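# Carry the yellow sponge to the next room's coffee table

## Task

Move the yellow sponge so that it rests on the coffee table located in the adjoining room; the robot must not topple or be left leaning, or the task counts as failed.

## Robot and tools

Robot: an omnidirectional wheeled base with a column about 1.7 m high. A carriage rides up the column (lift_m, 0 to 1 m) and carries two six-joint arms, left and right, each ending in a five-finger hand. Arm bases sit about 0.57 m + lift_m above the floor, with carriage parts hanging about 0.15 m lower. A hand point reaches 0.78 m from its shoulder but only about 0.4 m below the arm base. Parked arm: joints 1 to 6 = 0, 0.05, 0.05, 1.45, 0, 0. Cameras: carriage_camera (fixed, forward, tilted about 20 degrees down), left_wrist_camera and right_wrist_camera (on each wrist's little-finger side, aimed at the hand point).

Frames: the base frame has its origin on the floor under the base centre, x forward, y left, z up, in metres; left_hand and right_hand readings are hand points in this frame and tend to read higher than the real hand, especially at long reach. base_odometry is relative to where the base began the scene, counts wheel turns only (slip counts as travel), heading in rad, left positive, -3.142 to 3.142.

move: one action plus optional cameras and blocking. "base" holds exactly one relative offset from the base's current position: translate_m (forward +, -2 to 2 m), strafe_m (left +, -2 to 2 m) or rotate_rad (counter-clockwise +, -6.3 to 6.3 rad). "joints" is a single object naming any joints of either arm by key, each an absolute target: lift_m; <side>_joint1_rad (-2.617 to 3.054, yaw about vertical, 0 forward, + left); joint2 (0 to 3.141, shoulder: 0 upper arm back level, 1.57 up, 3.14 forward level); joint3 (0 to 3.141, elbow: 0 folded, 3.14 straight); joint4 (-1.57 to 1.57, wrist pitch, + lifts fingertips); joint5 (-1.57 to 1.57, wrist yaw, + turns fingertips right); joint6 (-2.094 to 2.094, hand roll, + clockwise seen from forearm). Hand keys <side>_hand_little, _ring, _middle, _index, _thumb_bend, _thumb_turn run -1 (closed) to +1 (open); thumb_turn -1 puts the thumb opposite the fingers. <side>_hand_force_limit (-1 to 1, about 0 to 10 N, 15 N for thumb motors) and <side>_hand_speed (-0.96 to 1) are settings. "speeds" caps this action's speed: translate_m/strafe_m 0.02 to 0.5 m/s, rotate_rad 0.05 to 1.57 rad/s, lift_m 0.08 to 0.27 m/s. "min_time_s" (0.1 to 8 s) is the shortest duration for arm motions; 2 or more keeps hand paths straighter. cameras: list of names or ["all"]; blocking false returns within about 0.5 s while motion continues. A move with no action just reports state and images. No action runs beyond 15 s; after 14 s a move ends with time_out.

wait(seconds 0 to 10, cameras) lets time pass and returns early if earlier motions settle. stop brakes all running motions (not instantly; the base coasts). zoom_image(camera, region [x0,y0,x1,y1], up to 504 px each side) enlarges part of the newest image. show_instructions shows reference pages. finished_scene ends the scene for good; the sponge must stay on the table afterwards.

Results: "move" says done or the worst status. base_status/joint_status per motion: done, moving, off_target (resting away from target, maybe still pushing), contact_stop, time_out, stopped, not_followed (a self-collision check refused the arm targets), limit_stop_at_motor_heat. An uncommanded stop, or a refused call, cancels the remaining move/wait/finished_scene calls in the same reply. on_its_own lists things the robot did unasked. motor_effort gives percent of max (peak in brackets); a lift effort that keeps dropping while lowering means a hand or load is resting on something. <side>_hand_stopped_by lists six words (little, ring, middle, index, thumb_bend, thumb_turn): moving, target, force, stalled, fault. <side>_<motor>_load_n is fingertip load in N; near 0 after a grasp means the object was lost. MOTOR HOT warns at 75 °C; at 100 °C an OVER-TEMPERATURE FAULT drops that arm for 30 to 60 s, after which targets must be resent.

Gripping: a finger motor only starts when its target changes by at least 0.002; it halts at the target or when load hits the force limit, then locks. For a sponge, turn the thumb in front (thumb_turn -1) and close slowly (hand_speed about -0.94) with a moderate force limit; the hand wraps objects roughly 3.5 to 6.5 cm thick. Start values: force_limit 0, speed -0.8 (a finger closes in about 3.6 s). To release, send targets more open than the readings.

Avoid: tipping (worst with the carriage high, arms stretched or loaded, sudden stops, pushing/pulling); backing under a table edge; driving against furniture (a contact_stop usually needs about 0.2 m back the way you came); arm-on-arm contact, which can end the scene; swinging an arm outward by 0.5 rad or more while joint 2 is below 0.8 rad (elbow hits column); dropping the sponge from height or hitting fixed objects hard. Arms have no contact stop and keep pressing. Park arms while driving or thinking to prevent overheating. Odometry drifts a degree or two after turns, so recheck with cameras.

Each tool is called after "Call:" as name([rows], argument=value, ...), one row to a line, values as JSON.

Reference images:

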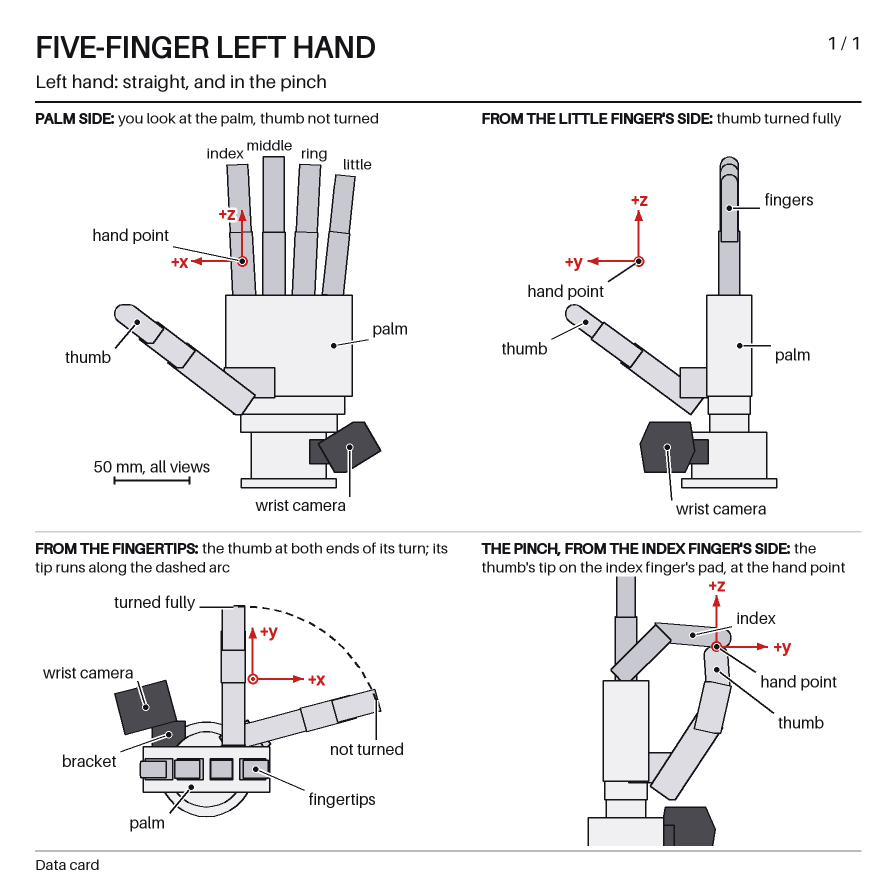

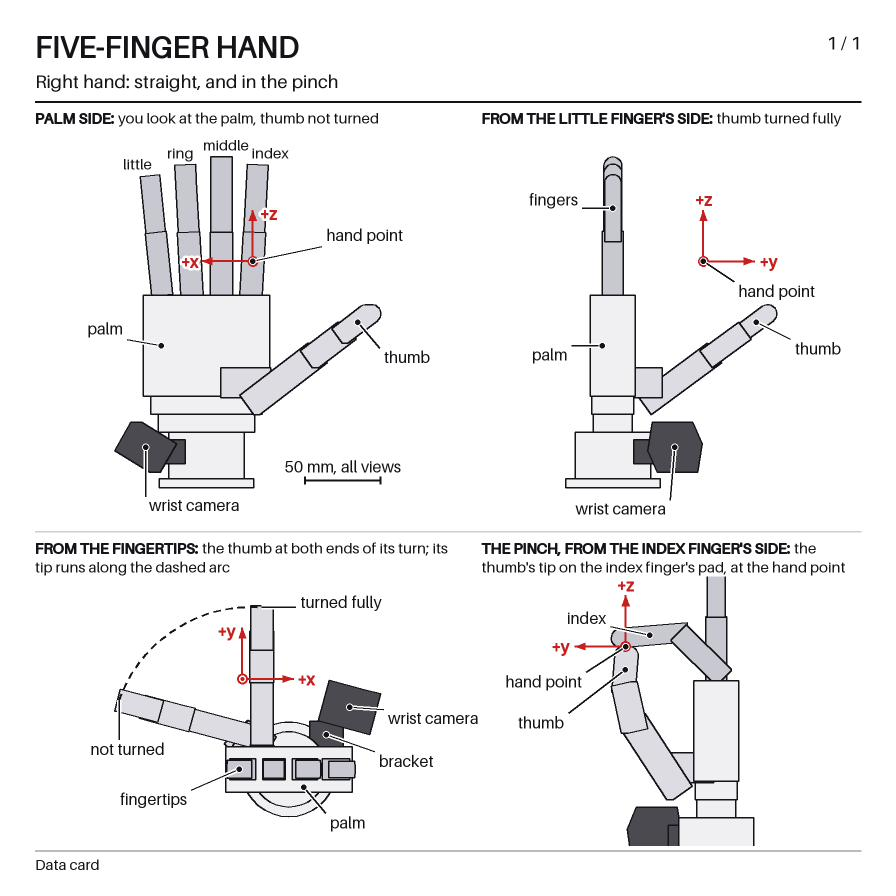

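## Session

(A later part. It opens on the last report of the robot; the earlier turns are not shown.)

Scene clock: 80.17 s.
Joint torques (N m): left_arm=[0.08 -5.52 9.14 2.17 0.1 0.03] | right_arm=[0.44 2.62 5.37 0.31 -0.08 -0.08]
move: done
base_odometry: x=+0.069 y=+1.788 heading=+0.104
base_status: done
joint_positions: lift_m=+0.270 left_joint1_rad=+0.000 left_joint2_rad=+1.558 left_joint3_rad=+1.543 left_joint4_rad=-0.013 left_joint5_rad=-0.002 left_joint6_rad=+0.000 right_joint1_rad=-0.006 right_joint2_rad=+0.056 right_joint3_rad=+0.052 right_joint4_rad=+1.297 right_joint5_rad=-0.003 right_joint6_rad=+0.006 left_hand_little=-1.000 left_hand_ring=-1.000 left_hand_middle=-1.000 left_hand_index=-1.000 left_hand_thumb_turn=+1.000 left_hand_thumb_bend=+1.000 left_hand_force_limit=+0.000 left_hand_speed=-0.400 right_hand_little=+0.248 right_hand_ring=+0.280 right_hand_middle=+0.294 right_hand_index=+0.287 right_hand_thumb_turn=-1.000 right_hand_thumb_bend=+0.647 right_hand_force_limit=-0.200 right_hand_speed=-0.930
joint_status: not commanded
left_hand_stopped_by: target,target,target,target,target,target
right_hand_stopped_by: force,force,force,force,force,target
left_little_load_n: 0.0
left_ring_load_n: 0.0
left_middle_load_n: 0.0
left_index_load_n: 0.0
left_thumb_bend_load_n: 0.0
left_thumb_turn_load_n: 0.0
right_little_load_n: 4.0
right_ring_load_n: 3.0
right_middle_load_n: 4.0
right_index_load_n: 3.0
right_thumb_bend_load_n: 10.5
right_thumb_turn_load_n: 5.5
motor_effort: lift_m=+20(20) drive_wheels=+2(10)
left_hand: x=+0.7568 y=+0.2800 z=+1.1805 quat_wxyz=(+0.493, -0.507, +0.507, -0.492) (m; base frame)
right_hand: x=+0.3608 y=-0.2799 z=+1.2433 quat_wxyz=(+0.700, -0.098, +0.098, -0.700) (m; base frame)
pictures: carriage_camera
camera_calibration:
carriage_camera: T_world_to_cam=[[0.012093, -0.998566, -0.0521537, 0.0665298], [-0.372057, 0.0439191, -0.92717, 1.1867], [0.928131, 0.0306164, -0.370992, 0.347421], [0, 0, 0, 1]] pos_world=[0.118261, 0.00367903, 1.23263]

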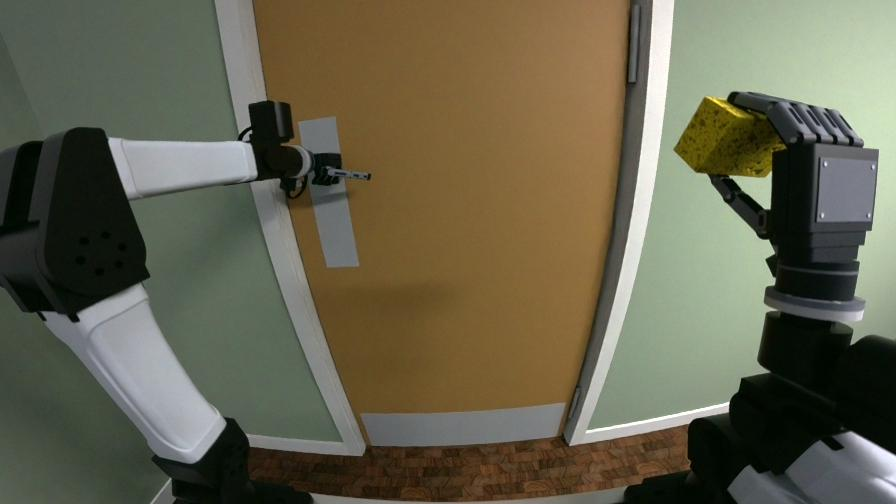

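Call:
zoom_image(camera="carriage_camera", region=[200, 280, 400, 480])

Call:
move(base={"translate_m": 0.35}, speeds={"translate_m": 0.12}, cameras=["carriage_camera"])

Scaled by 2.520 from the camera's 896x504 image, which has a finer 1280x720 frame.

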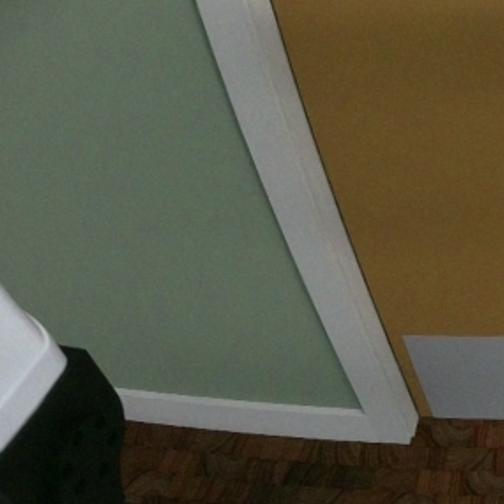

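Scene clock: 84.20 s.
Joint torques (N m): left_arm=[0.34 -4.25 9.24 2.56 -0.13 0.02] | right_arm=[0.47 2.77 5.41 0.31 -0.08 -0.09]
move: done
base_odometry: x=+0.417 y=+1.825 heading=+0.105
base_status: done
joint_positions: lift_m=+0.270 left_joint1_rad=-0.002 left_joint2_rad=+1.547 left_joint3_rad=+1.543 left_joint4_rad=-0.052 left_joint5_rad=+0.020 left_joint6_rad=+0.001 right_joint1_rad=-0.006 right_joint2_rad=+0.056 right_joint3_rad=+0.052 right_joint4_rad=+1.297 right_joint5_rad=-0.003 right_joint6_rad=+0.006 left_hand_little=-1.000 left_hand_ring=-1.000 left_hand_middle=-1.000 left_hand_index=-1.000 left_hand_thumb_turn=+1.000 left_hand_thumb_bend=+1.000 left_hand_force_limit=+0.000 left_hand_speed=-0.400 right_hand_little=+0.248 right_hand_ring=+0.280 right_hand_middle=+0.294 right_hand_index=+0.287 right_hand_thumb_turn=-1.000 right_hand_thumb_bend=+0.647 right_hand_force_limit=-0.200 right_hand_speed=-0.930
joint_status: not commanded
left_hand_stopped_by: target,target,target,target,target,target
right_hand_stopped_by: force,force,force,force,force,target
left_little_load_n: 0.0
left_ring_load_n: 0.0
left_middle_load_n: 0.0
left_index_load_n: -3.5
left_thumb_bend_load_n: 0.0
left_thumb_turn_load_n: -0.5
right_little_load_n: 4.0
right_ring_load_n: 3.0
right_middle_load_n: 4.5
right_index_load_n: 3.0
right_thumb_bend_load_n: 11.0
right_thumb_turn_load_n: 5.5
motor_effort: lift_m=+20(20) drive_wheels=+5(11)
left_hand: x=+0.7504 y=+0.2750 z=+1.1758 quat_wxyz=(+0.480, -0.508, +0.519, -0.491) (m; base frame)
right_hand: x=+0.3607 y=-0.2799 z=+1.2433 quat_wxyz=(+0.700, -0.098, +0.097, -0.700) (m; base frame)
pictures: carriage_camera
camera_calibration:
carriage_camera: T_world_to_cam=[[0.012093, -0.998566, -0.0521537, 0.0665298], [-0.372057, 0.0439191, -0.92717, 1.1867], [0.928131, 0.0306164, -0.370992, 0.347421], [0, 0, 0, 1]] pos_world=[0.118261, 0.00367903, 1.23263]

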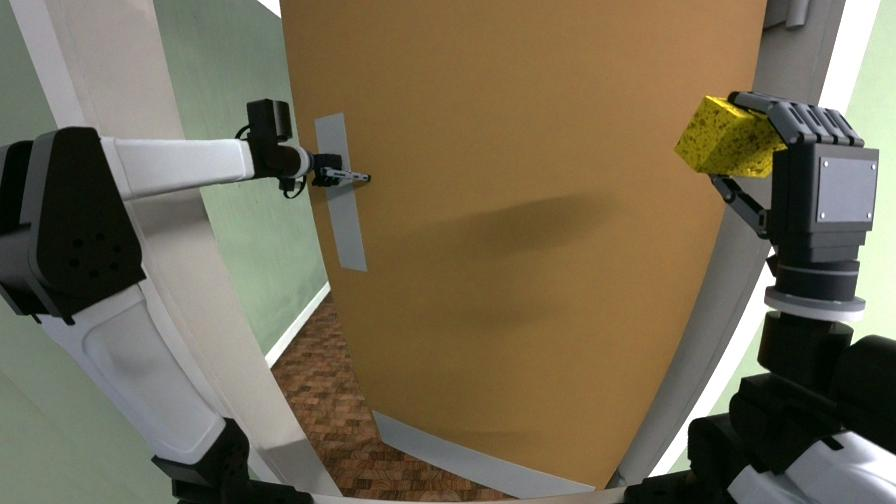

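Call:
move(base={"translate_m": -0.08}, speeds={"translate_m": 0.3}, cameras=["carriage_camera"])

Call:
wait(seconds=1, cameras=["carriage_camera"])

Scene clock: 86.07 s.
Joint torques (N m): left_arm=[-0.84 -2.92 9.16 2.8 0.21 -0.07] | right_arm=[0.43 2.62 5.37 0.3 -0.08 -0.08]
move: done
base_odometry: x=+0.337 y=+1.817 heading=+0.105
base_status: done
joint_positions: lift_m=+0.270 left_joint1_rad=+0.011 left_joint2_rad=+1.531 left_joint3_rad=+1.543 left_joint4_rad=-0.079 left_joint5_rad=-0.012 left_joint6_rad=+0.010 right_joint1_rad=-0.006 right_joint2_rad=+0.056 right_joint3_rad=+0.052 right_joint4_rad=+1.298 right_joint5_rad=-0.003 right_joint6_rad=+0.006 left_hand_little=-1.000 left_hand_ring=-1.000 left_hand_middle=-1.000 left_hand_index=-1.001 left_hand_thumb_turn=+1.000 left_hand_thumb_bend=+1.000 left_hand_force_limit=+0.000 left_hand_speed=-0.400 right_hand_little=+0.248 right_hand_ring=+0.280 right_hand_middle=+0.294 right_hand_index=+0.287 right_hand_thumb_turn=-1.000 right_hand_thumb_bend=+0.647 right_hand_force_limit=-0.200 right_hand_speed=-0.930
joint_status: not commanded
left_hand_stopped_by: target,target,target,target,target,target
right_hand_stopped_by: force,force,force,force,force,target
left_little_load_n: 0.0
left_ring_load_n: 0.0
left_middle_load_n: 0.0
left_index_load_n: -4.0
left_thumb_bend_load_n: 0.0
left_thumb_turn_load_n: 0.0
right_little_load_n: 4.0
right_ring_load_n: 3.0
right_middle_load_n: 4.0
right_index_load_n: 3.0
right_thumb_bend_load_n: 10.5
right_thumb_turn_load_n: 5.5
motor_effort: lift_m=+20(20) drive_wheels=+5(10)
left_hand: x=+0.7457 y=+0.2883 z=+1.1764 quat_wxyz=(+0.491, -0.519, +0.514, -0.475) (m; base frame)
right_hand: x=+0.3605 y=-0.2799 z=+1.2434 quat_wxyz=(+0.700, -0.098, +0.097, -0.700) (m; base frame)
pictures: carriage_camera
camera_calibration:
carriage_camera: T_world_to_cam=[[0.012093, -0.998566, -0.0521537, 0.0665298], [-0.372057, 0.0439191, -0.92717, 1.1867], [0.928131, 0.0306164, -0.370992, 0.347421], [0, 0, 0, 1]] pos_world=[0.118261, 0.00367903, 1.23263]

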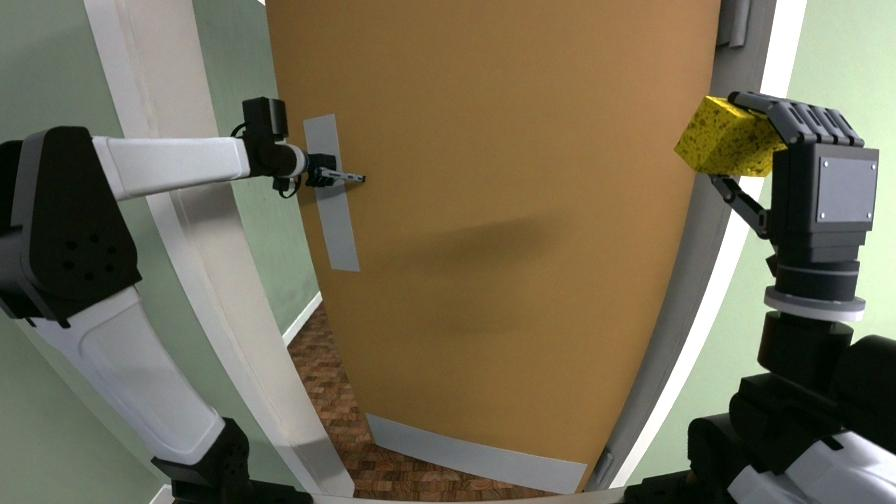

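Scene clock: 87.07 s.
Joint torques (N m): left_arm=[-0.9 -2.86 9.14 2.81 0.2 -0.08] | right_arm=[0.49 2.63 5.38 0.29 -0.09 -0.07]
base_odometry: x=+0.337 y=+1.817 heading=+0.105
base_status: done
joint_positions: lift_m=+0.270 left_joint1_rad=+0.011 left_joint2_rad=+1.531 left_joint3_rad=+1.543 left_joint4_rad=-0.079 left_joint5_rad=-0.012 left_joint6_rad=+0.010 right_joint1_rad=-0.006 right_joint2_rad=+0.056 right_joint3_rad=+0.052 right_joint4_rad=+1.298 right_joint5_rad=-0.003 right_joint6_rad=+0.006 left_hand_little=-1.000 left_hand_ring=-1.000 left_hand_middle=-1.000 left_hand_index=-1.001 left_hand_thumb_turn=+1.000 left_hand_thumb_bend=+1.000 left_hand_force_limit=+0.000 left_hand_speed=-0.400 right_hand_little=+0.248 right_hand_ring=+0.280 right_hand_middle=+0.294 right_hand_index=+0.287 right_hand_thumb_turn=-1.000 right_hand_thumb_bend=+0.647 right_hand_force_limit=-0.200 right_hand_speed=-0.930
joint_status: not commanded
left_hand_stopped_by: target,target,target,target,target,target
right_hand_stopped_by: force,force,force,force,force,target
left_little_load_n: 0.0
left_ring_load_n: -0.5
left_middle_load_n: 0.0
left_index_load_n: -3.5
left_thumb_bend_load_n: 0.0
left_thumb_turn_load_n: 0.0
right_little_load_n: 4.0
right_ring_load_n: 3.5
right_middle_load_n: 4.0
right_index_load_n: 3.0
right_thumb_bend_load_n: 11.0
right_thumb_turn_load_n: 5.5
motor_effort: lift_m=+20(20) drive_wheels=+5(10)
left_hand: x=+0.7457 y=+0.2883 z=+1.1764 quat_wxyz=(+0.491, -0.519, +0.514, -0.475) (m; base frame)
right_hand: x=+0.3605 y=-0.2799 z=+1.2434 quat_wxyz=(+0.700, -0.098, +0.097, -0.700) (m; base frame)
wait: 1.00 s; at rest by 0.27 s
pictures: carriage_camera
camera_calibration:
carriage_camera: T_world_to_cam=[[0.012093, -0.998566, -0.0521537, 0.0665298], [-0.372057, 0.0439191, -0.92717, 1.1867], [0.928131, 0.0306164, -0.370992, 0.347421], [0, 0, 0, 1]] pos_world=[0.118261, 0.00367903, 1.23263]

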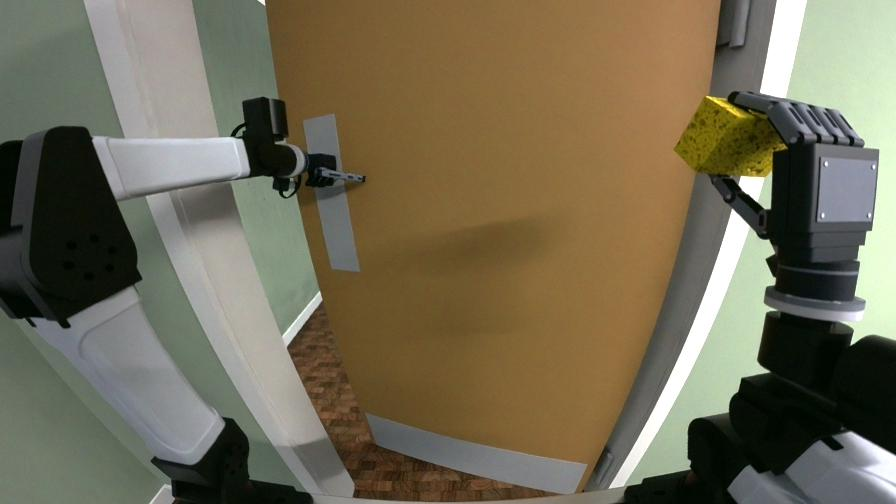

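Call:
zoom_image(camera="carriage_camera", region=[520, 300, 820, 504])

Call:
zoom_image(camera="carriage_camera", region=[620, 0, 840, 150])

Scaled by 1.680 from the camera's 896x504 image, which has a finer 1280x720 frame.

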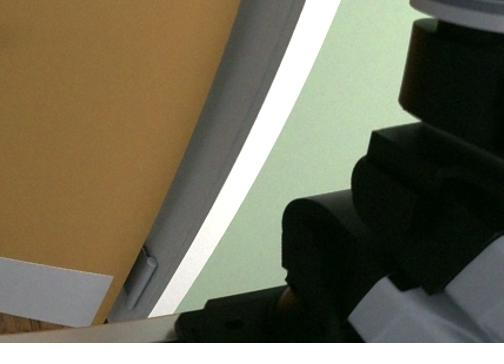

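Scaled by 2.291 from the camera's 896x504 image, which has a finer 1280x720 frame.

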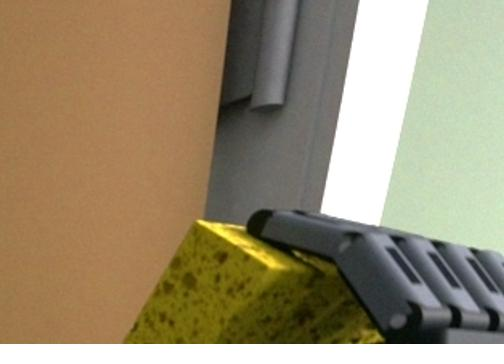

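Call:
move(joints={"right_joint1_rad": 0.15, "right_joint2_rad": 1.57, "right_joint3_rad": 1.57, "right_joint4_rad": 1.35, "right_joint5_rad": 0, "right_joint6_rad": 1.8}, min_time_s=3, cameras=["all"])

Scene clock: 96.20 s.
Joint torques (N m): left_arm=[-0.92 -2.88 9.17 2.8 0.2 -0.1] | right_arm=[0.51 -4.44 7.88 0.3 -0.03 0.16]
move: done
base_odometry: x=+0.337 y=+1.817 heading=+0.105
base_status: not commanded
joint_positions: lift_m=+0.270 left_joint1_rad=+0.011 left_joint2_rad=+1.531 left_joint3_rad=+1.543 left_joint4_rad=-0.079 left_joint5_rad=-0.012 left_joint6_rad=+0.010 right_joint1_rad=+0.144 right_joint2_rad=+1.559 right_joint3_rad=+1.546 right_joint4_rad=+1.337 right_joint5_rad=-0.003 right_joint6_rad=+1.787 left_hand_little=-1.000 left_hand_ring=-1.000 left_hand_middle=-1.000 left_hand_index=-1.001 left_hand_thumb_turn=+1.000 left_hand_thumb_bend=+1.000 left_hand_force_limit=+0.000 left_hand_speed=-0.400 right_hand_little=+0.248 right_hand_ring=+0.280 right_hand_middle=+0.294 right_hand_index=+0.287 right_hand_thumb_turn=-1.000 right_hand_thumb_bend=+0.647 right_hand_force_limit=-0.200 right_hand_speed=-0.930
joint_status: all done
left_hand_stopped_by: target,target,target,target,target,target
right_hand_stopped_by: force,force,force,force,force,target
left_little_load_n: 0.0
left_ring_load_n: 0.0
left_middle_load_n: 0.0
left_index_load_n: -4.0
left_thumb_bend_load_n: 0.0
left_thumb_turn_load_n: 0.0
right_little_load_n: 4.0
right_ring_load_n: 3.0
right_middle_load_n: 4.0
right_index_load_n: 3.0
right_thumb_bend_load_n: 10.5
right_thumb_turn_load_n: 5.5
motor_effort: lift_m=+20(20) drive_wheels=+5(5)
left_hand: x=+0.7457 y=+0.2883 z=+1.1764 quat_wxyz=(+0.491, -0.519, +0.514, -0.475) (m; base frame)
right_hand: x=+0.5036 y=-0.2176 z=+1.5193 quat_wxyz=(+0.976, +0.003, +0.123, +0.178) (m; base frame)
pictures: carriage_camera, left_wrist_camera, right_wrist_camera
camera_calibration:
carriage_camera: T_world_to_cam=[[0.012093, -0.998566, -0.0521537, 0.0665298], [-0.372057, 0.0439191, -0.92717, 1.1867], [0.928131, 0.0306164, -0.370992, 0.347421], [0, 0, 0, 1]] pos_world=[0.118261, 0.00367903, 1.23263]
left_wrist_camera: T_world_to_cam=[[0.119251, -0.278002, 0.953149, -1.11915], [-0.490468, -0.851182, -0.186898, 0.839495], [0.863261, -0.445202, -0.237855, -0.1226], [0, 0, 0, 1]] pos_world=[0.65104, 0.348856, 1.19445]
right_wrist_camera: T_world_to_cam=[[-0.0785451, 0.996892, -0.00608017, 0.263487], [-0.9544, -0.0769564, -0.288441, 0.902364], [-0.288012, -0.0168527, 0.957478, -1.19621], [0, 0, 0, 1]] pos_world=[0.537389, -0.213385, 1.40723]

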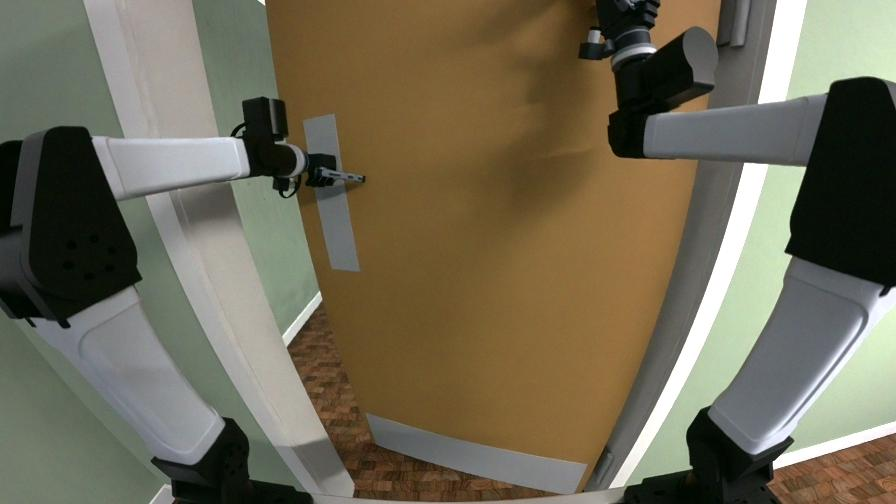

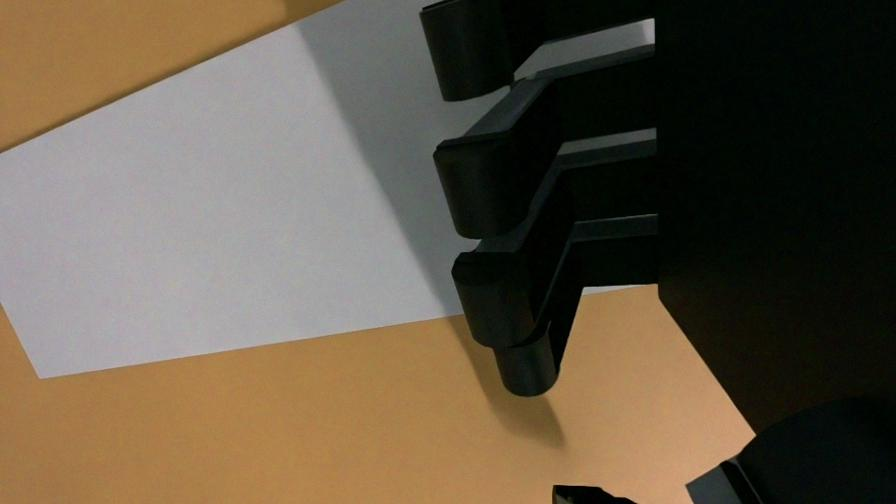

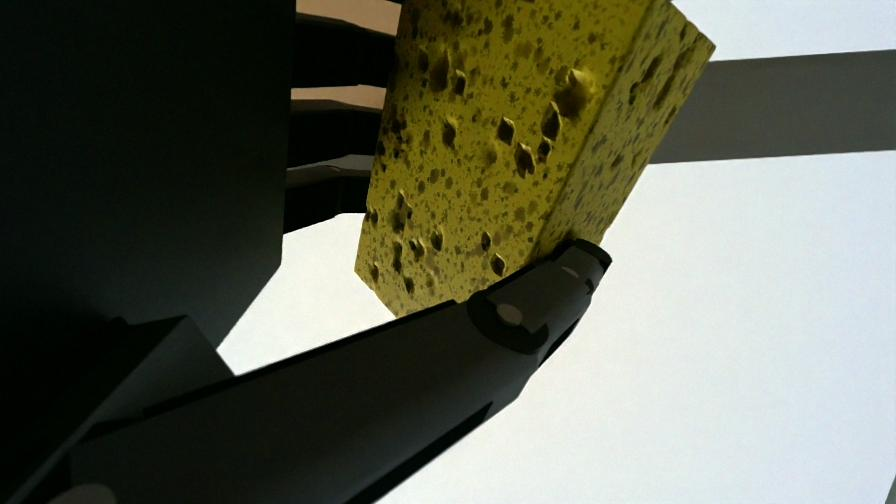

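Call:
move(joints={"left_joint1_rad": -0.6, "left_joint2_rad": 2.2, "left_joint3_rad": 2.2, "left_joint4_rad": 0.0, "left_joint5_rad": 0, "left_joint6_rad": 0, "left_hand_thumb_turn": -1}, min_time_s=3, cameras=["all"])

Scene clock: 100.67 s.
Joint torques (N m): left_arm=[-4.81 -4.23 8.73 3.12 0.71 -0.22] | right_arm=[0.54 -4.44 7.82 0.29 -0.03 0.15]
move: off_target
base_odometry: x=+0.337 y=+1.817 heading=+0.105
base_status: not commanded
joint_positions: lift_m=+0.270 left_joint1_rad=-0.551 left_joint2_rad=+2.124 left_joint3_rad=+2.177 left_joint4_rad=-0.115 left_joint5_rad=-0.061 left_joint6_rad=+0.025 right_joint1_rad=+0.144 right_joint2_rad=+1.559 right_joint3_rad=+1.546 right_joint4_rad=+1.337 right_joint5_rad=-0.003 right_joint6_rad=+1.788 left_hand_little=-1.000 left_hand_ring=-1.000 left_hand_middle=-1.000 left_hand_index=-1.001 left_hand_thumb_turn=-1.000 left_hand_thumb_bend=+1.000 left_hand_force_limit=+0.000 left_hand_speed=-0.400 right_hand_little=+0.248 right_hand_ring=+0.280 right_hand_middle=+0.294 right_hand_index=+0.287 right_hand_thumb_turn=-1.000 right_hand_thumb_bend=+0.647 right_hand_force_limit=-0.200 right_hand_speed=-0.930
joint_status: left_joint1_rad off_target (ended at -0.551, target -0.600); left_joint4_rad off_target (ended at -0.115, target +0.000); left_joint5_rad off_target (ended at -0.061, target +0.000); left_joint6_rad off_target (ended at +0.025, target +0.000); the others done
left_hand_stopped_by: target,target,target,target,target,target
right_hand_stopped_by: force,force,force,force,force,target
left_little_load_n: 0.0
left_ring_load_n: 0.0
left_middle_load_n: 0.0
left_index_load_n: -8.0
left_thumb_bend_load_n: 0.0
left_thumb_turn_load_n: 0.0
right_little_load_n: 4.5
right_ring_load_n: 3.5
right_middle_load_n: 4.5
right_index_load_n: 3.0
right_thumb_bend_load_n: 10.5
right_thumb_turn_load_n: 5.5
motor_effort: lift_m=+20(20) drive_wheels=+3(5)
left_hand: x=+0.7858 y=-0.0523 z=+1.1480 quat_wxyz=(+0.361, -0.366, +0.630, -0.582) (m; base frame)
right_hand: x=+0.5035 y=-0.2177 z=+1.5193 quat_wxyz=(+0.976, +0.003, +0.123, +0.178) (m; base frame)
pictures: carriage_camera, left_wrist_camera, right_wrist_camera
camera_calibration:
carriage_camera: T_world_to_cam=[[0.012093, -0.998566, -0.0521537, 0.0665298], [-0.372057, 0.0439191, -0.92717, 1.1867], [0.928131, 0.0306164, -0.370992, 0.347421], [0, 0, 0, 1]] pos_world=[0.118261, 0.00367903, 1.23263]
left_wrist_camera: T_world_to_cam=[[-0.0446799, -0.313454, 0.948552, -1.05931], [-0.842387, -0.498587, -0.20444, 0.879129], [0.537018, -0.808181, -0.241773, -0.0736845], [0, 0, 0, 1]] pos_world=[0.732807, 0.0467253, 1.16673]
right_wrist_camera: T_world_to_cam=[[-0.0800473, 0.996775, -0.0056259, 0.26361], [-0.95418, -0.0782568, -0.288818, 0.902304], [-0.288326, -0.0177509, 0.957368, -1.19614], [0, 0, 0, 1]] pos_world=[0.537184, -0.213381, 1.40723]

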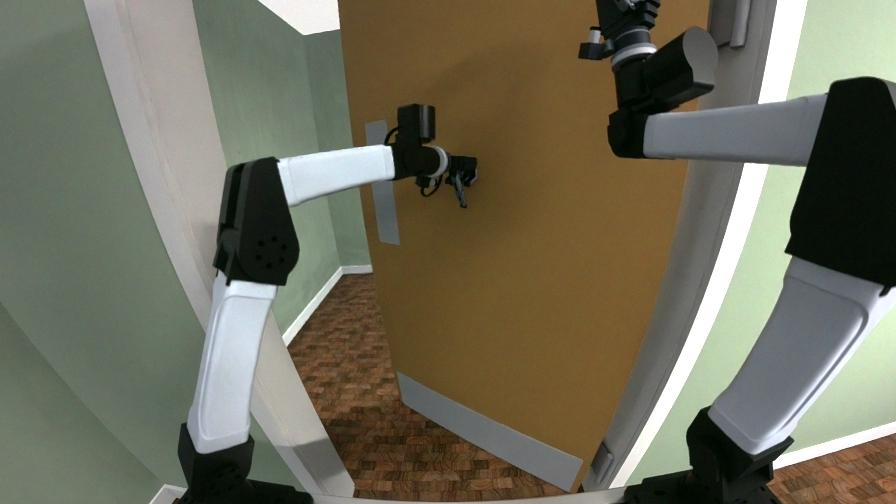

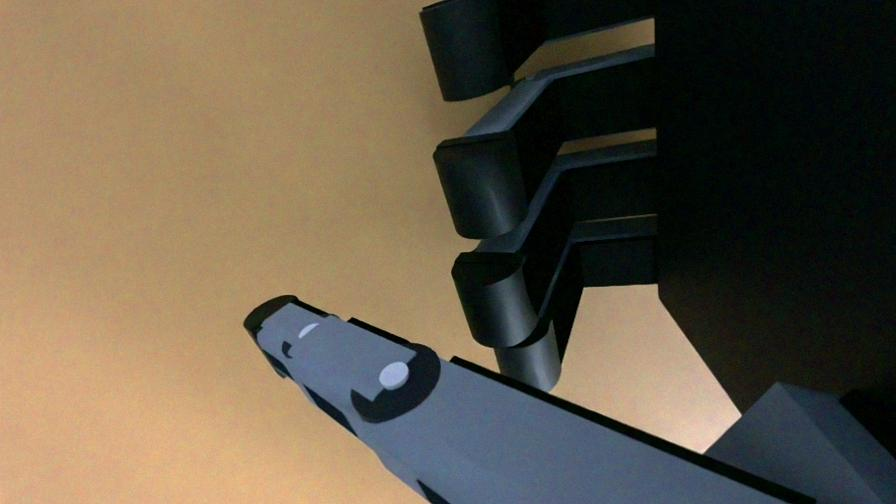

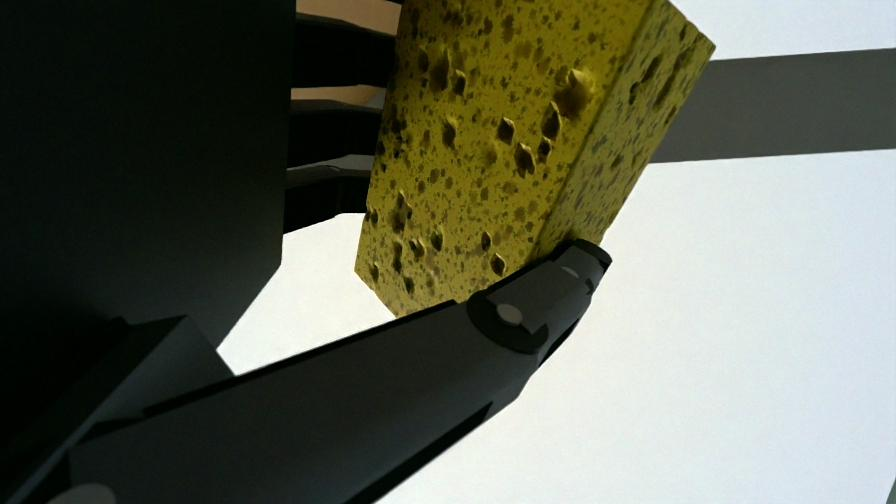

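Call:
move(base={"translate_m": 0.12}, joints={"left_joint1_rad": -0.7, "left_joint2_rad": 2.25, "left_joint3_rad": 2.25, "left_joint4_rad": 0.05, "left_joint5_rad": 0, "left_joint6_rad": 0}, speeds={"translate_m": 0.1}, min_time_s=1.5, cameras=["carriage_camera"])

Scene clock: 103.30 s.
Joint torques (N m): left_arm=[-1.7 -8.49 8.68 2.69 0.37 -0.13] | right_arm=[0.53 -4.85 7.88 0.26 -0.03 0.15]
move: off_target
base_odometry: x=+0.457 y=+1.829 heading=+0.105
base_status: done
joint_positions: lift_m=+0.270 left_joint1_rad=-0.682 left_joint2_rad=+2.217 left_joint3_rad=+2.229 left_joint4_rad=-0.017 left_joint5_rad=-0.031 left_joint6_rad=+0.016 right_joint1_rad=+0.144 right_joint2_rad=+1.563 right_joint3_rad=+1.546 right_joint4_rad=+1.342 right_joint5_rad=-0.003 right_joint6_rad=+1.788 left_hand_little=-1.000 left_hand_ring=-1.000 left_hand_middle=-1.000 left_hand_index=-1.001 left_hand_thumb_turn=-1.000 left_hand_thumb_bend=+1.000 left_hand_force_limit=+0.000 left_hand_speed=-0.400 right_hand_little=+0.248 right_hand_ring=+0.280 right_hand_middle=+0.294 right_hand_index=+0.287 right_hand_thumb_turn=-1.000 right_hand_thumb_bend=+0.647 right_hand_force_limit=-0.200 right_hand_speed=-0.930
joint_status: left_joint4_rad off_target (ended at -0.017, target +0.050); left_joint5_rad off_target (ended at -0.031, target +0.000); the others done
left_hand_stopped_by: target,target,target,target,target,target
right_hand_stopped_by: force,force,force,force,force,target
left_little_load_n: 0.0
left_ring_load_n: 0.0
left_middle_load_n: 0.0
left_index_load_n: -8.0
left_thumb_bend_load_n: 0.0
left_thumb_turn_load_n: 0.0
right_little_load_n: 4.5
right_ring_load_n: 3.5
right_middle_load_n: 4.0
right_index_load_n: 3.5
right_thumb_bend_load_n: 10.5
right_thumb_turn_load_n: 6.0
motor_effort: lift_m=+20(20) drive_wheels=+6(22)
left_hand: x=+0.7500 y=-0.1438 z=+1.1396 quat_wxyz=(+0.318, -0.310, +0.638, -0.629) (m; base frame)
right_hand: x=+0.5050 y=-0.2173 z=+1.5182 quat_wxyz=(+0.976, +0.003, +0.123, +0.179) (m; base frame)
pictures: carriage_camera
camera_calibration:
carriage_camera: T_world_to_cam=[[0.012093, -0.998566, -0.0521537, 0.0665298], [-0.372057, 0.0439191, -0.92717, 1.1867], [0.928131, 0.0306164, -0.370992, 0.347421], [0, 0, 0, 1]] pos_world=[0.118261, 0.00367903, 1.23263]

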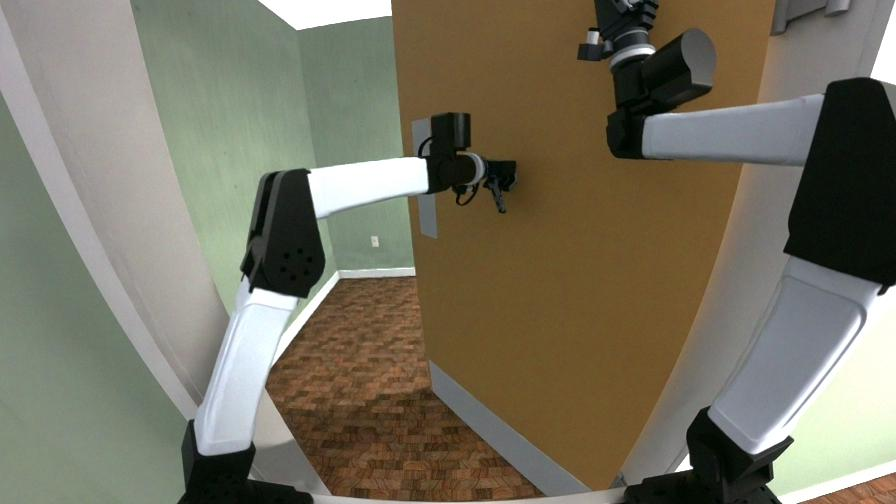

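Call:
move(base={"translate_m": 0.1}, speeds={"translate_m": 0.1}, cameras=["carriage_camera"])

Scene clock: 105.67 s.
Joint torques (N m): left_arm=[0.29 -8.65 8.66 2.8 -0.41 -0.04] | right_arm=[-0.79 -4.6 6.98 0.03 0.03 0.06]
move: done
base_odometry: x=+0.556 y=+1.840 heading=+0.106
base_status: done
joint_positions: lift_m=+0.270 left_joint1_rad=-0.701 left_joint2_rad=+2.219 left_joint3_rad=+2.229 left_joint4_rad=-0.029 left_joint5_rad=+0.047 left_joint6_rad=+0.006 right_joint1_rad=+0.157 right_joint2_rad=+1.562 right_joint3_rad=+1.554 right_joint4_rad=+1.361 right_joint5_rad=-0.009 right_joint6_rad=+1.796 left_hand_little=-1.000 left_hand_ring=-1.000 left_hand_middle=-1.000 left_hand_index=-1.001 left_hand_thumb_turn=-1.000 left_hand_thumb_bend=+1.000 left_hand_force_limit=+0.000 left_hand_speed=-0.400 right_hand_little=+0.248 right_hand_ring=+0.280 right_hand_middle=+0.294 right_hand_index=+0.287 right_hand_thumb_turn=-1.000 right_hand_thumb_bend=+0.647 right_hand_force_limit=-0.200 right_hand_speed=-0.930
joint_status: not commanded
left_hand_stopped_by: target,target,target,target,target,target
right_hand_stopped_by: force,force,force,force,force,target
left_little_load_n: 0.0
left_ring_load_n: 0.0
left_middle_load_n: 0.0
left_index_load_n: -7.5
left_thumb_bend_load_n: 0.0
left_thumb_turn_load_n: 0.0
right_little_load_n: 4.0
right_ring_load_n: 3.0
right_middle_load_n: 4.0
right_index_load_n: 3.0
right_thumb_bend_load_n: 10.5
right_thumb_turn_load_n: 5.5
motor_effort: lift_m=+20(20) drive_wheels=+7(18)
left_hand: x=+0.7287 y=-0.1641 z=+1.1353 quat_wxyz=(+0.282, -0.284, +0.655, -0.641) (m; base frame)
right_hand: x=+0.4941 y=-0.2144 z=+1.5211 quat_wxyz=(+0.976, -0.001, +0.108, +0.189) (m; base frame)
pictures: carriage_camera
camera_calibration:
carriage_camera: T_world_to_cam=[[0.012093, -0.998566, -0.0521537, 0.0665298], [-0.372057, 0.0439191, -0.92717, 1.1867], [0.928131, 0.0306164, -0.370992, 0.347421], [0, 0, 0, 1]] pos_world=[0.118261, 0.00367903, 1.23263]

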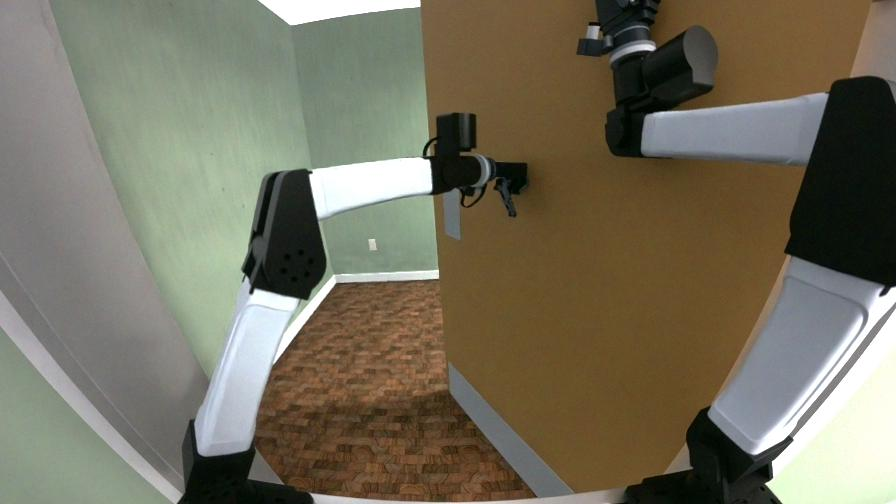

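Call:
move(joints={"left_joint1_rad": -0.82, "left_joint2_rad": 2.3, "left_joint3_rad": 2.3, "left_joint4_rad": 0.05, "left_joint5_rad": 0, "left_joint6_rad": 0, "right_joint4_rad": 1.55, "right_joint6_rad": 2.08, "right_joint5_rad": -0.2}, min_time_s=1.5, cameras=["carriage_camera", "right_wrist_camera"])

Scene clock: 107.97 s.
Joint torques (N m): left_arm=[-6.64 -4.89 8.95 3.39 1.08 -0.28] | right_arm=[-0.72 -4.25 6.6 -0.12 -0.02 0.15]
move: off_target
base_odometry: x=+0.556 y=+1.840 heading=+0.106
base_status: not commanded
joint_positions: lift_m=+0.270 left_joint1_rad=-0.750 left_joint2_rad=+2.224 left_joint3_rad=+2.274 left_joint4_rad=-0.094 left_joint5_rad=-0.089 left_joint6_rad=+0.030 right_joint1_rad=+0.157 right_joint2_rad=+1.562 right_joint3_rad=+1.554 right_joint4_rad=+1.535 right_joint5_rad=-0.191 right_joint6_rad=+2.066 left_hand_little=-1.000 left_hand_ring=-1.000 left_hand_middle=-1.000 left_hand_index=-1.001 left_hand_thumb_turn=-1.000 left_hand_thumb_bend=+1.000 left_hand_force_limit=+0.000 left_hand_speed=-0.400 right_hand_little=+0.248 right_hand_ring=+0.280 right_hand_middle=+0.294 right_hand_index=+0.287 right_hand_thumb_turn=-1.000 right_hand_thumb_bend=+0.647 right_hand_force_limit=-0.200 right_hand_speed=-0.930
joint_status: left_joint1_rad off_target (ended at -0.750, target -0.820); left_joint4_rad off_target (ended at -0.094, target +0.050); left_joint5_rad off_target (ended at -0.089, target +0.000); left_joint6_rad off_target (ended at +0.030, target +0.000); the others done
left_hand_stopped_by: target,target,target,target,target,target
right_hand_stopped_by: force,force,force,force,force,target
left_little_load_n: 0.0
left_ring_load_n: 0.0
left_middle_load_n: 0.0
left_index_load_n: -9.0
left_thumb_bend_load_n: 0.0
left_thumb_turn_load_n: 0.0
right_little_load_n: 4.0
right_ring_load_n: 3.5
right_middle_load_n: 4.5
right_index_load_n: 3.5
right_thumb_bend_load_n: 10.5
right_thumb_turn_load_n: 6.0
motor_effort: lift_m=+20(20) drive_wheels=+7(7)
left_hand: x=+0.7239 y=-0.1678 z=+1.1369 quat_wxyz=(+0.314, -0.306, +0.654, -0.616) (m; base frame)
right_hand: x=+0.4317 y=-0.2030 z=+1.5098 quat_wxyz=(+0.942, -0.091, +0.037, +0.321) (m; base frame)
pictures: carriage_camera, right_wrist_camera
camera_calibration:
carriage_camera: T_world_to_cam=[[0.012093, -0.998566, -0.0521537, 0.0665298], [-0.372057, 0.0439191, -0.92717, 1.1867], [0.928131, 0.0306164, -0.370992, 0.347421], [0, 0, 0, 1]] pos_world=[0.118261, 0.00367903, 1.23263]
right_wrist_camera: T_world_to_cam=[[-0.368253, 0.915102, -0.164253, 0.590467], [-0.80623, -0.402298, -0.433762, 0.921463], [-0.463015, -0.027308, 0.88593, -1.02618], [0, 0, 0, 1]] pos_world=[0.485217, -0.197657, 1.4058]

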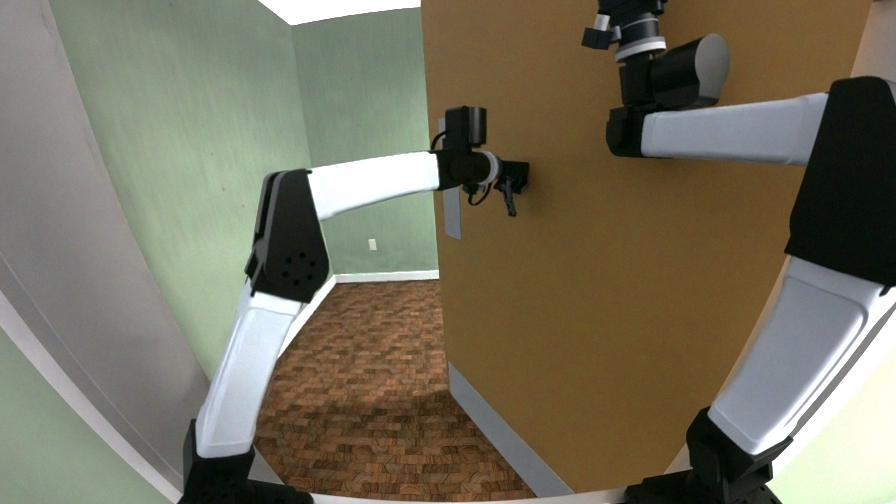

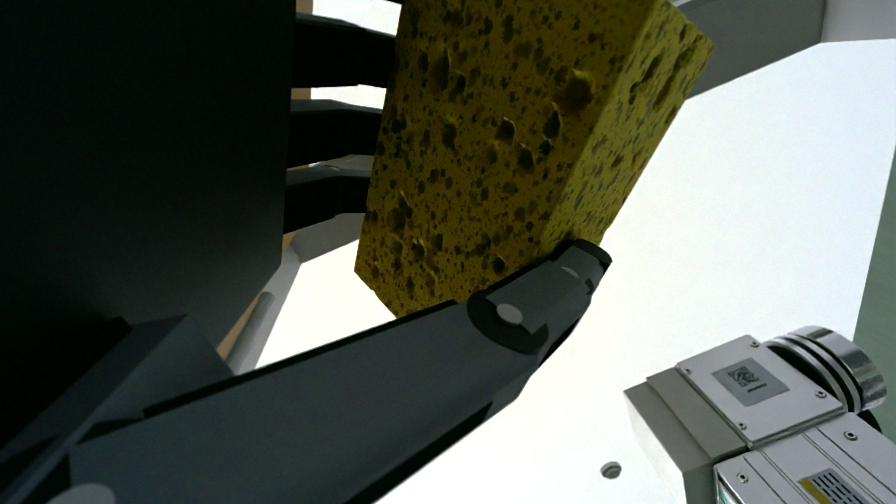

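Call:
move(base={"translate_m": 0.1}, speeds={"translate_m": 0.1}, cameras=["carriage_camera"])

Scene clock: 109.97 s.
Joint torques (N m): left_arm=[-0.42 -8.08 8.1 2.76 -0.13 -0.1] | right_arm=[-2.35 -3.84 6.53 -0.34 0.02 0.14]
move: done
base_odometry: x=+0.655 y=+1.851 heading=+0.107
base_status: done
joint_positions: lift_m=+0.270 left_joint1_rad=-0.813 left_joint2_rad=+2.261 left_joint3_rad=+2.285 left_joint4_rad=-0.026 left_joint5_rad=+0.020 left_joint6_rad=+0.012 right_joint1_rad=+0.174 right_joint2_rad=+1.558 right_joint3_rad=+1.554 right_joint4_rad=+1.555 right_joint5_rad=-0.194 right_joint6_rad=+2.068 left_hand_little=-1.000 left_hand_ring=-1.000 left_hand_middle=-1.000 left_hand_index=-1.001 left_hand_thumb_turn=-1.000 left_hand_thumb_bend=+1.000 left_hand_force_limit=+0.000 left_hand_speed=-0.400 right_hand_little=+0.248 right_hand_ring=+0.280 right_hand_middle=+0.294 right_hand_index=+0.287 right_hand_thumb_turn=-1.000 right_hand_thumb_bend=+0.647 right_hand_force_limit=-0.200 right_hand_speed=-0.930
joint_status: not commanded
left_hand_stopped_by: target,target,target,target,target,target
right_hand_stopped_by: force,force,force,force,force,target
left_little_load_n: 0.0
left_ring_load_n: 0.0
left_middle_load_n: 0.0
left_index_load_n: -5.5
left_thumb_bend_load_n: 0.0
left_thumb_turn_load_n: 0.0
right_little_load_n: 4.5
right_ring_load_n: 3.0
right_middle_load_n: 4.0
right_index_load_n: 3.0
right_thumb_bend_load_n: 10.5
right_thumb_turn_load_n: 5.5
on_its_own: left_joint1_rad moved -0.063 to your old target -0.820; left_joint4_rad moved +0.068 toward your old target +0.050; left_joint5_rad moved +0.109 to your old target +0.000
motor_effort: lift_m=+20(20) drive_wheels=+6(18)
left_hand: x=+0.6835 y=-0.2203 z=+1.1368 quat_wxyz=(+0.259, -0.251, +0.661, -0.658) (m; base frame)
right_hand: x=+0.4227 y=-0.2005 z=+1.5093 quat_wxyz=(+0.940, -0.094, +0.025, +0.328) (m; base frame)
pictures: carriage_camera
camera_calibration:
carriage_camera: T_world_to_cam=[[0.012093, -0.998566, -0.0521537, 0.0665298], [-0.372057, 0.0439191, -0.92717, 1.1867], [0.928131, 0.0306164, -0.370992, 0.347421], [0, 0, 0, 1]] pos_world=[0.118261, 0.00367903, 1.23263]

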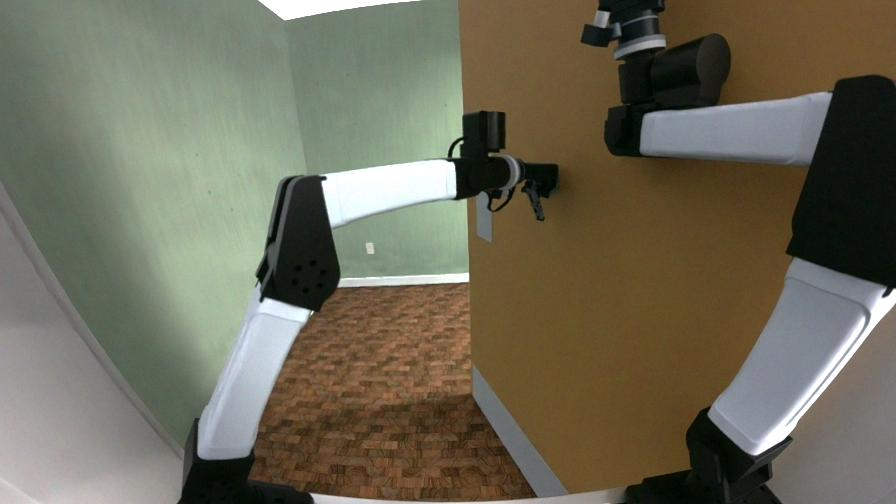

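Call:
move(base={"translate_m": 0.15}, joints={"left_joint1_rad": -0.88}, speeds={"translate_m": 0.1}, min_time_s=1.5, cameras=["carriage_camera"])

Scene clock: 112.10 s.
Joint torques (N m): left_arm=[-3.29 -9.63 8.1 2.38 0.31 -0.06] | right_arm=[-0.83 -4.59 6.32 -0.31 0.02 0.14]
move: contact_stop
base_odometry: x=+0.691 y=+1.856 heading=+0.112
base_status: translate_m contact_stop (by the wheels' count: +0.036 of +0.150)
joint_positions: lift_m=+0.270 left_joint1_rad=-0.846 left_joint2_rad=+2.278 left_joint3_rad=+2.285 left_joint4_rad=+0.012 left_joint5_rad=-0.023 left_joint6_rad=+0.011 right_joint1_rad=+0.157 right_joint2_rad=+1.565 right_joint3_rad=+1.557 right_joint4_rad=+1.554 right_joint5_rad=-0.196 right_joint6_rad=+2.068 left_hand_little=-1.000 left_hand_ring=-1.000 left_hand_middle=-1.000 left_hand_index=-1.000 left_hand_thumb_turn=-1.000 left_hand_thumb_bend=+1.000 left_hand_force_limit=+0.000 left_hand_speed=-0.400 right_hand_little=+0.248 right_hand_ring=+0.280 right_hand_middle=+0.294 right_hand_index=+0.287 right_hand_thumb_turn=-1.000 right_hand_thumb_bend=+0.647 right_hand_force_limit=-0.200 right_hand_speed=-0.930
joint_status: left_joint1_rad off_target (ended at -0.846, target -0.880)
left_hand_stopped_by: target,target,target,target,target,target
right_hand_stopped_by: force,force,force,force,force,target
left_little_load_n: 0.0
left_ring_load_n: 0.0
left_middle_load_n: 0.5
left_index_load_n: -3.0
left_thumb_bend_load_n: 0.0
left_thumb_turn_load_n: 0.0
right_little_load_n: 4.5
right_ring_load_n: 3.5
right_middle_load_n: 4.0
right_index_load_n: 3.0
right_thumb_bend_load_n: 10.5
right_thumb_turn_load_n: 6.0
motor_effort: lift_m=+21(21) drive_wheels=+25(56)
left_hand: x=+0.6764 y=-0.2349 z=+1.1355 quat_wxyz=(+0.264, -0.252, +0.653, -0.663) (m; base frame)
right_hand: x=+0.4278 y=-0.2030 z=+1.5084 quat_wxyz=(+0.942, -0.094, +0.029, +0.321) (m; base frame)
pictures: carriage_camera
camera_calibration:
carriage_camera: T_world_to_cam=[[0.012093, -0.998566, -0.0521537, 0.0665246], [-0.372057, 0.0439191, -0.92717, 1.1866], [0.928131, 0.0306164, -0.370992, 0.347384], [0, 0, 0, 1]] pos_world=[0.118261, 0.00367903, 1.23253]

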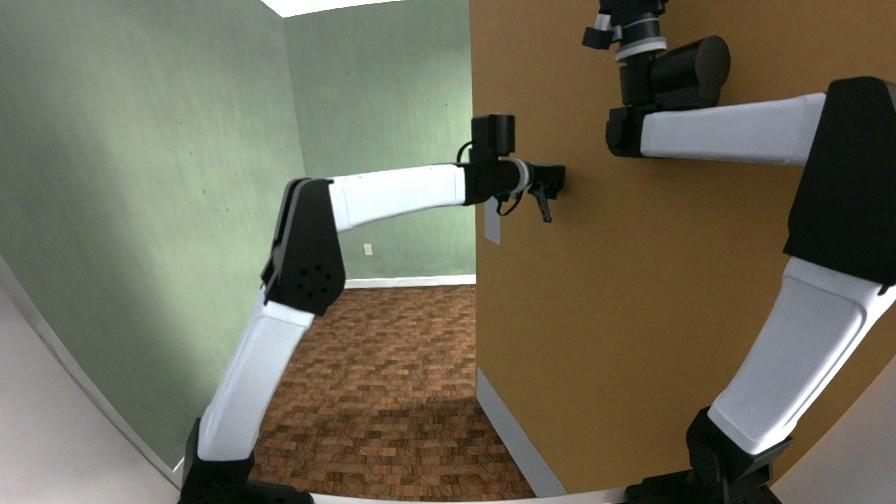

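Call:
zoom_image(camera="carriage_camera", region=[0, 200, 320, 504])

Call:
zoom_image(camera="carriage_camera", region=[600, 240, 896, 504])

Scaled by 1.575 from the camera's 896x504 image, which has a finer 1280x720 frame.

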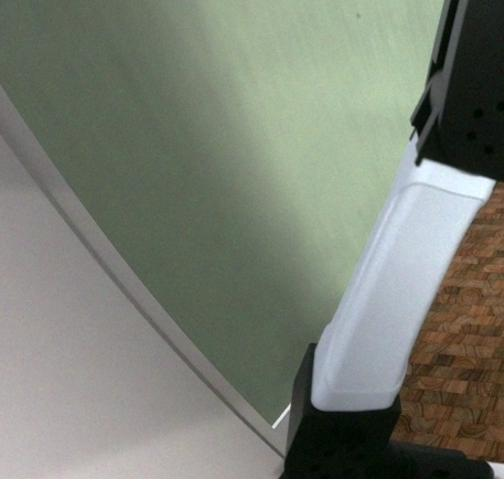

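Scaled by 1.703 from the camera's 896x504 image, which has a finer 1280x720 frame.

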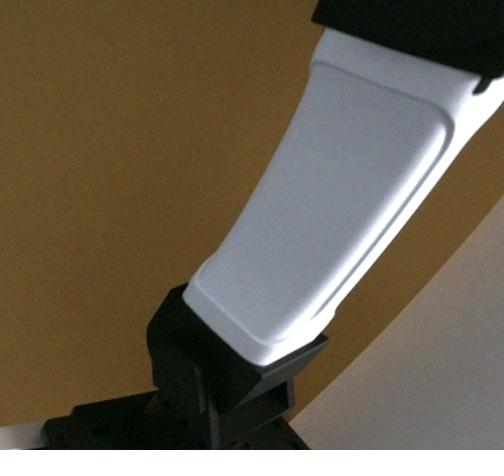

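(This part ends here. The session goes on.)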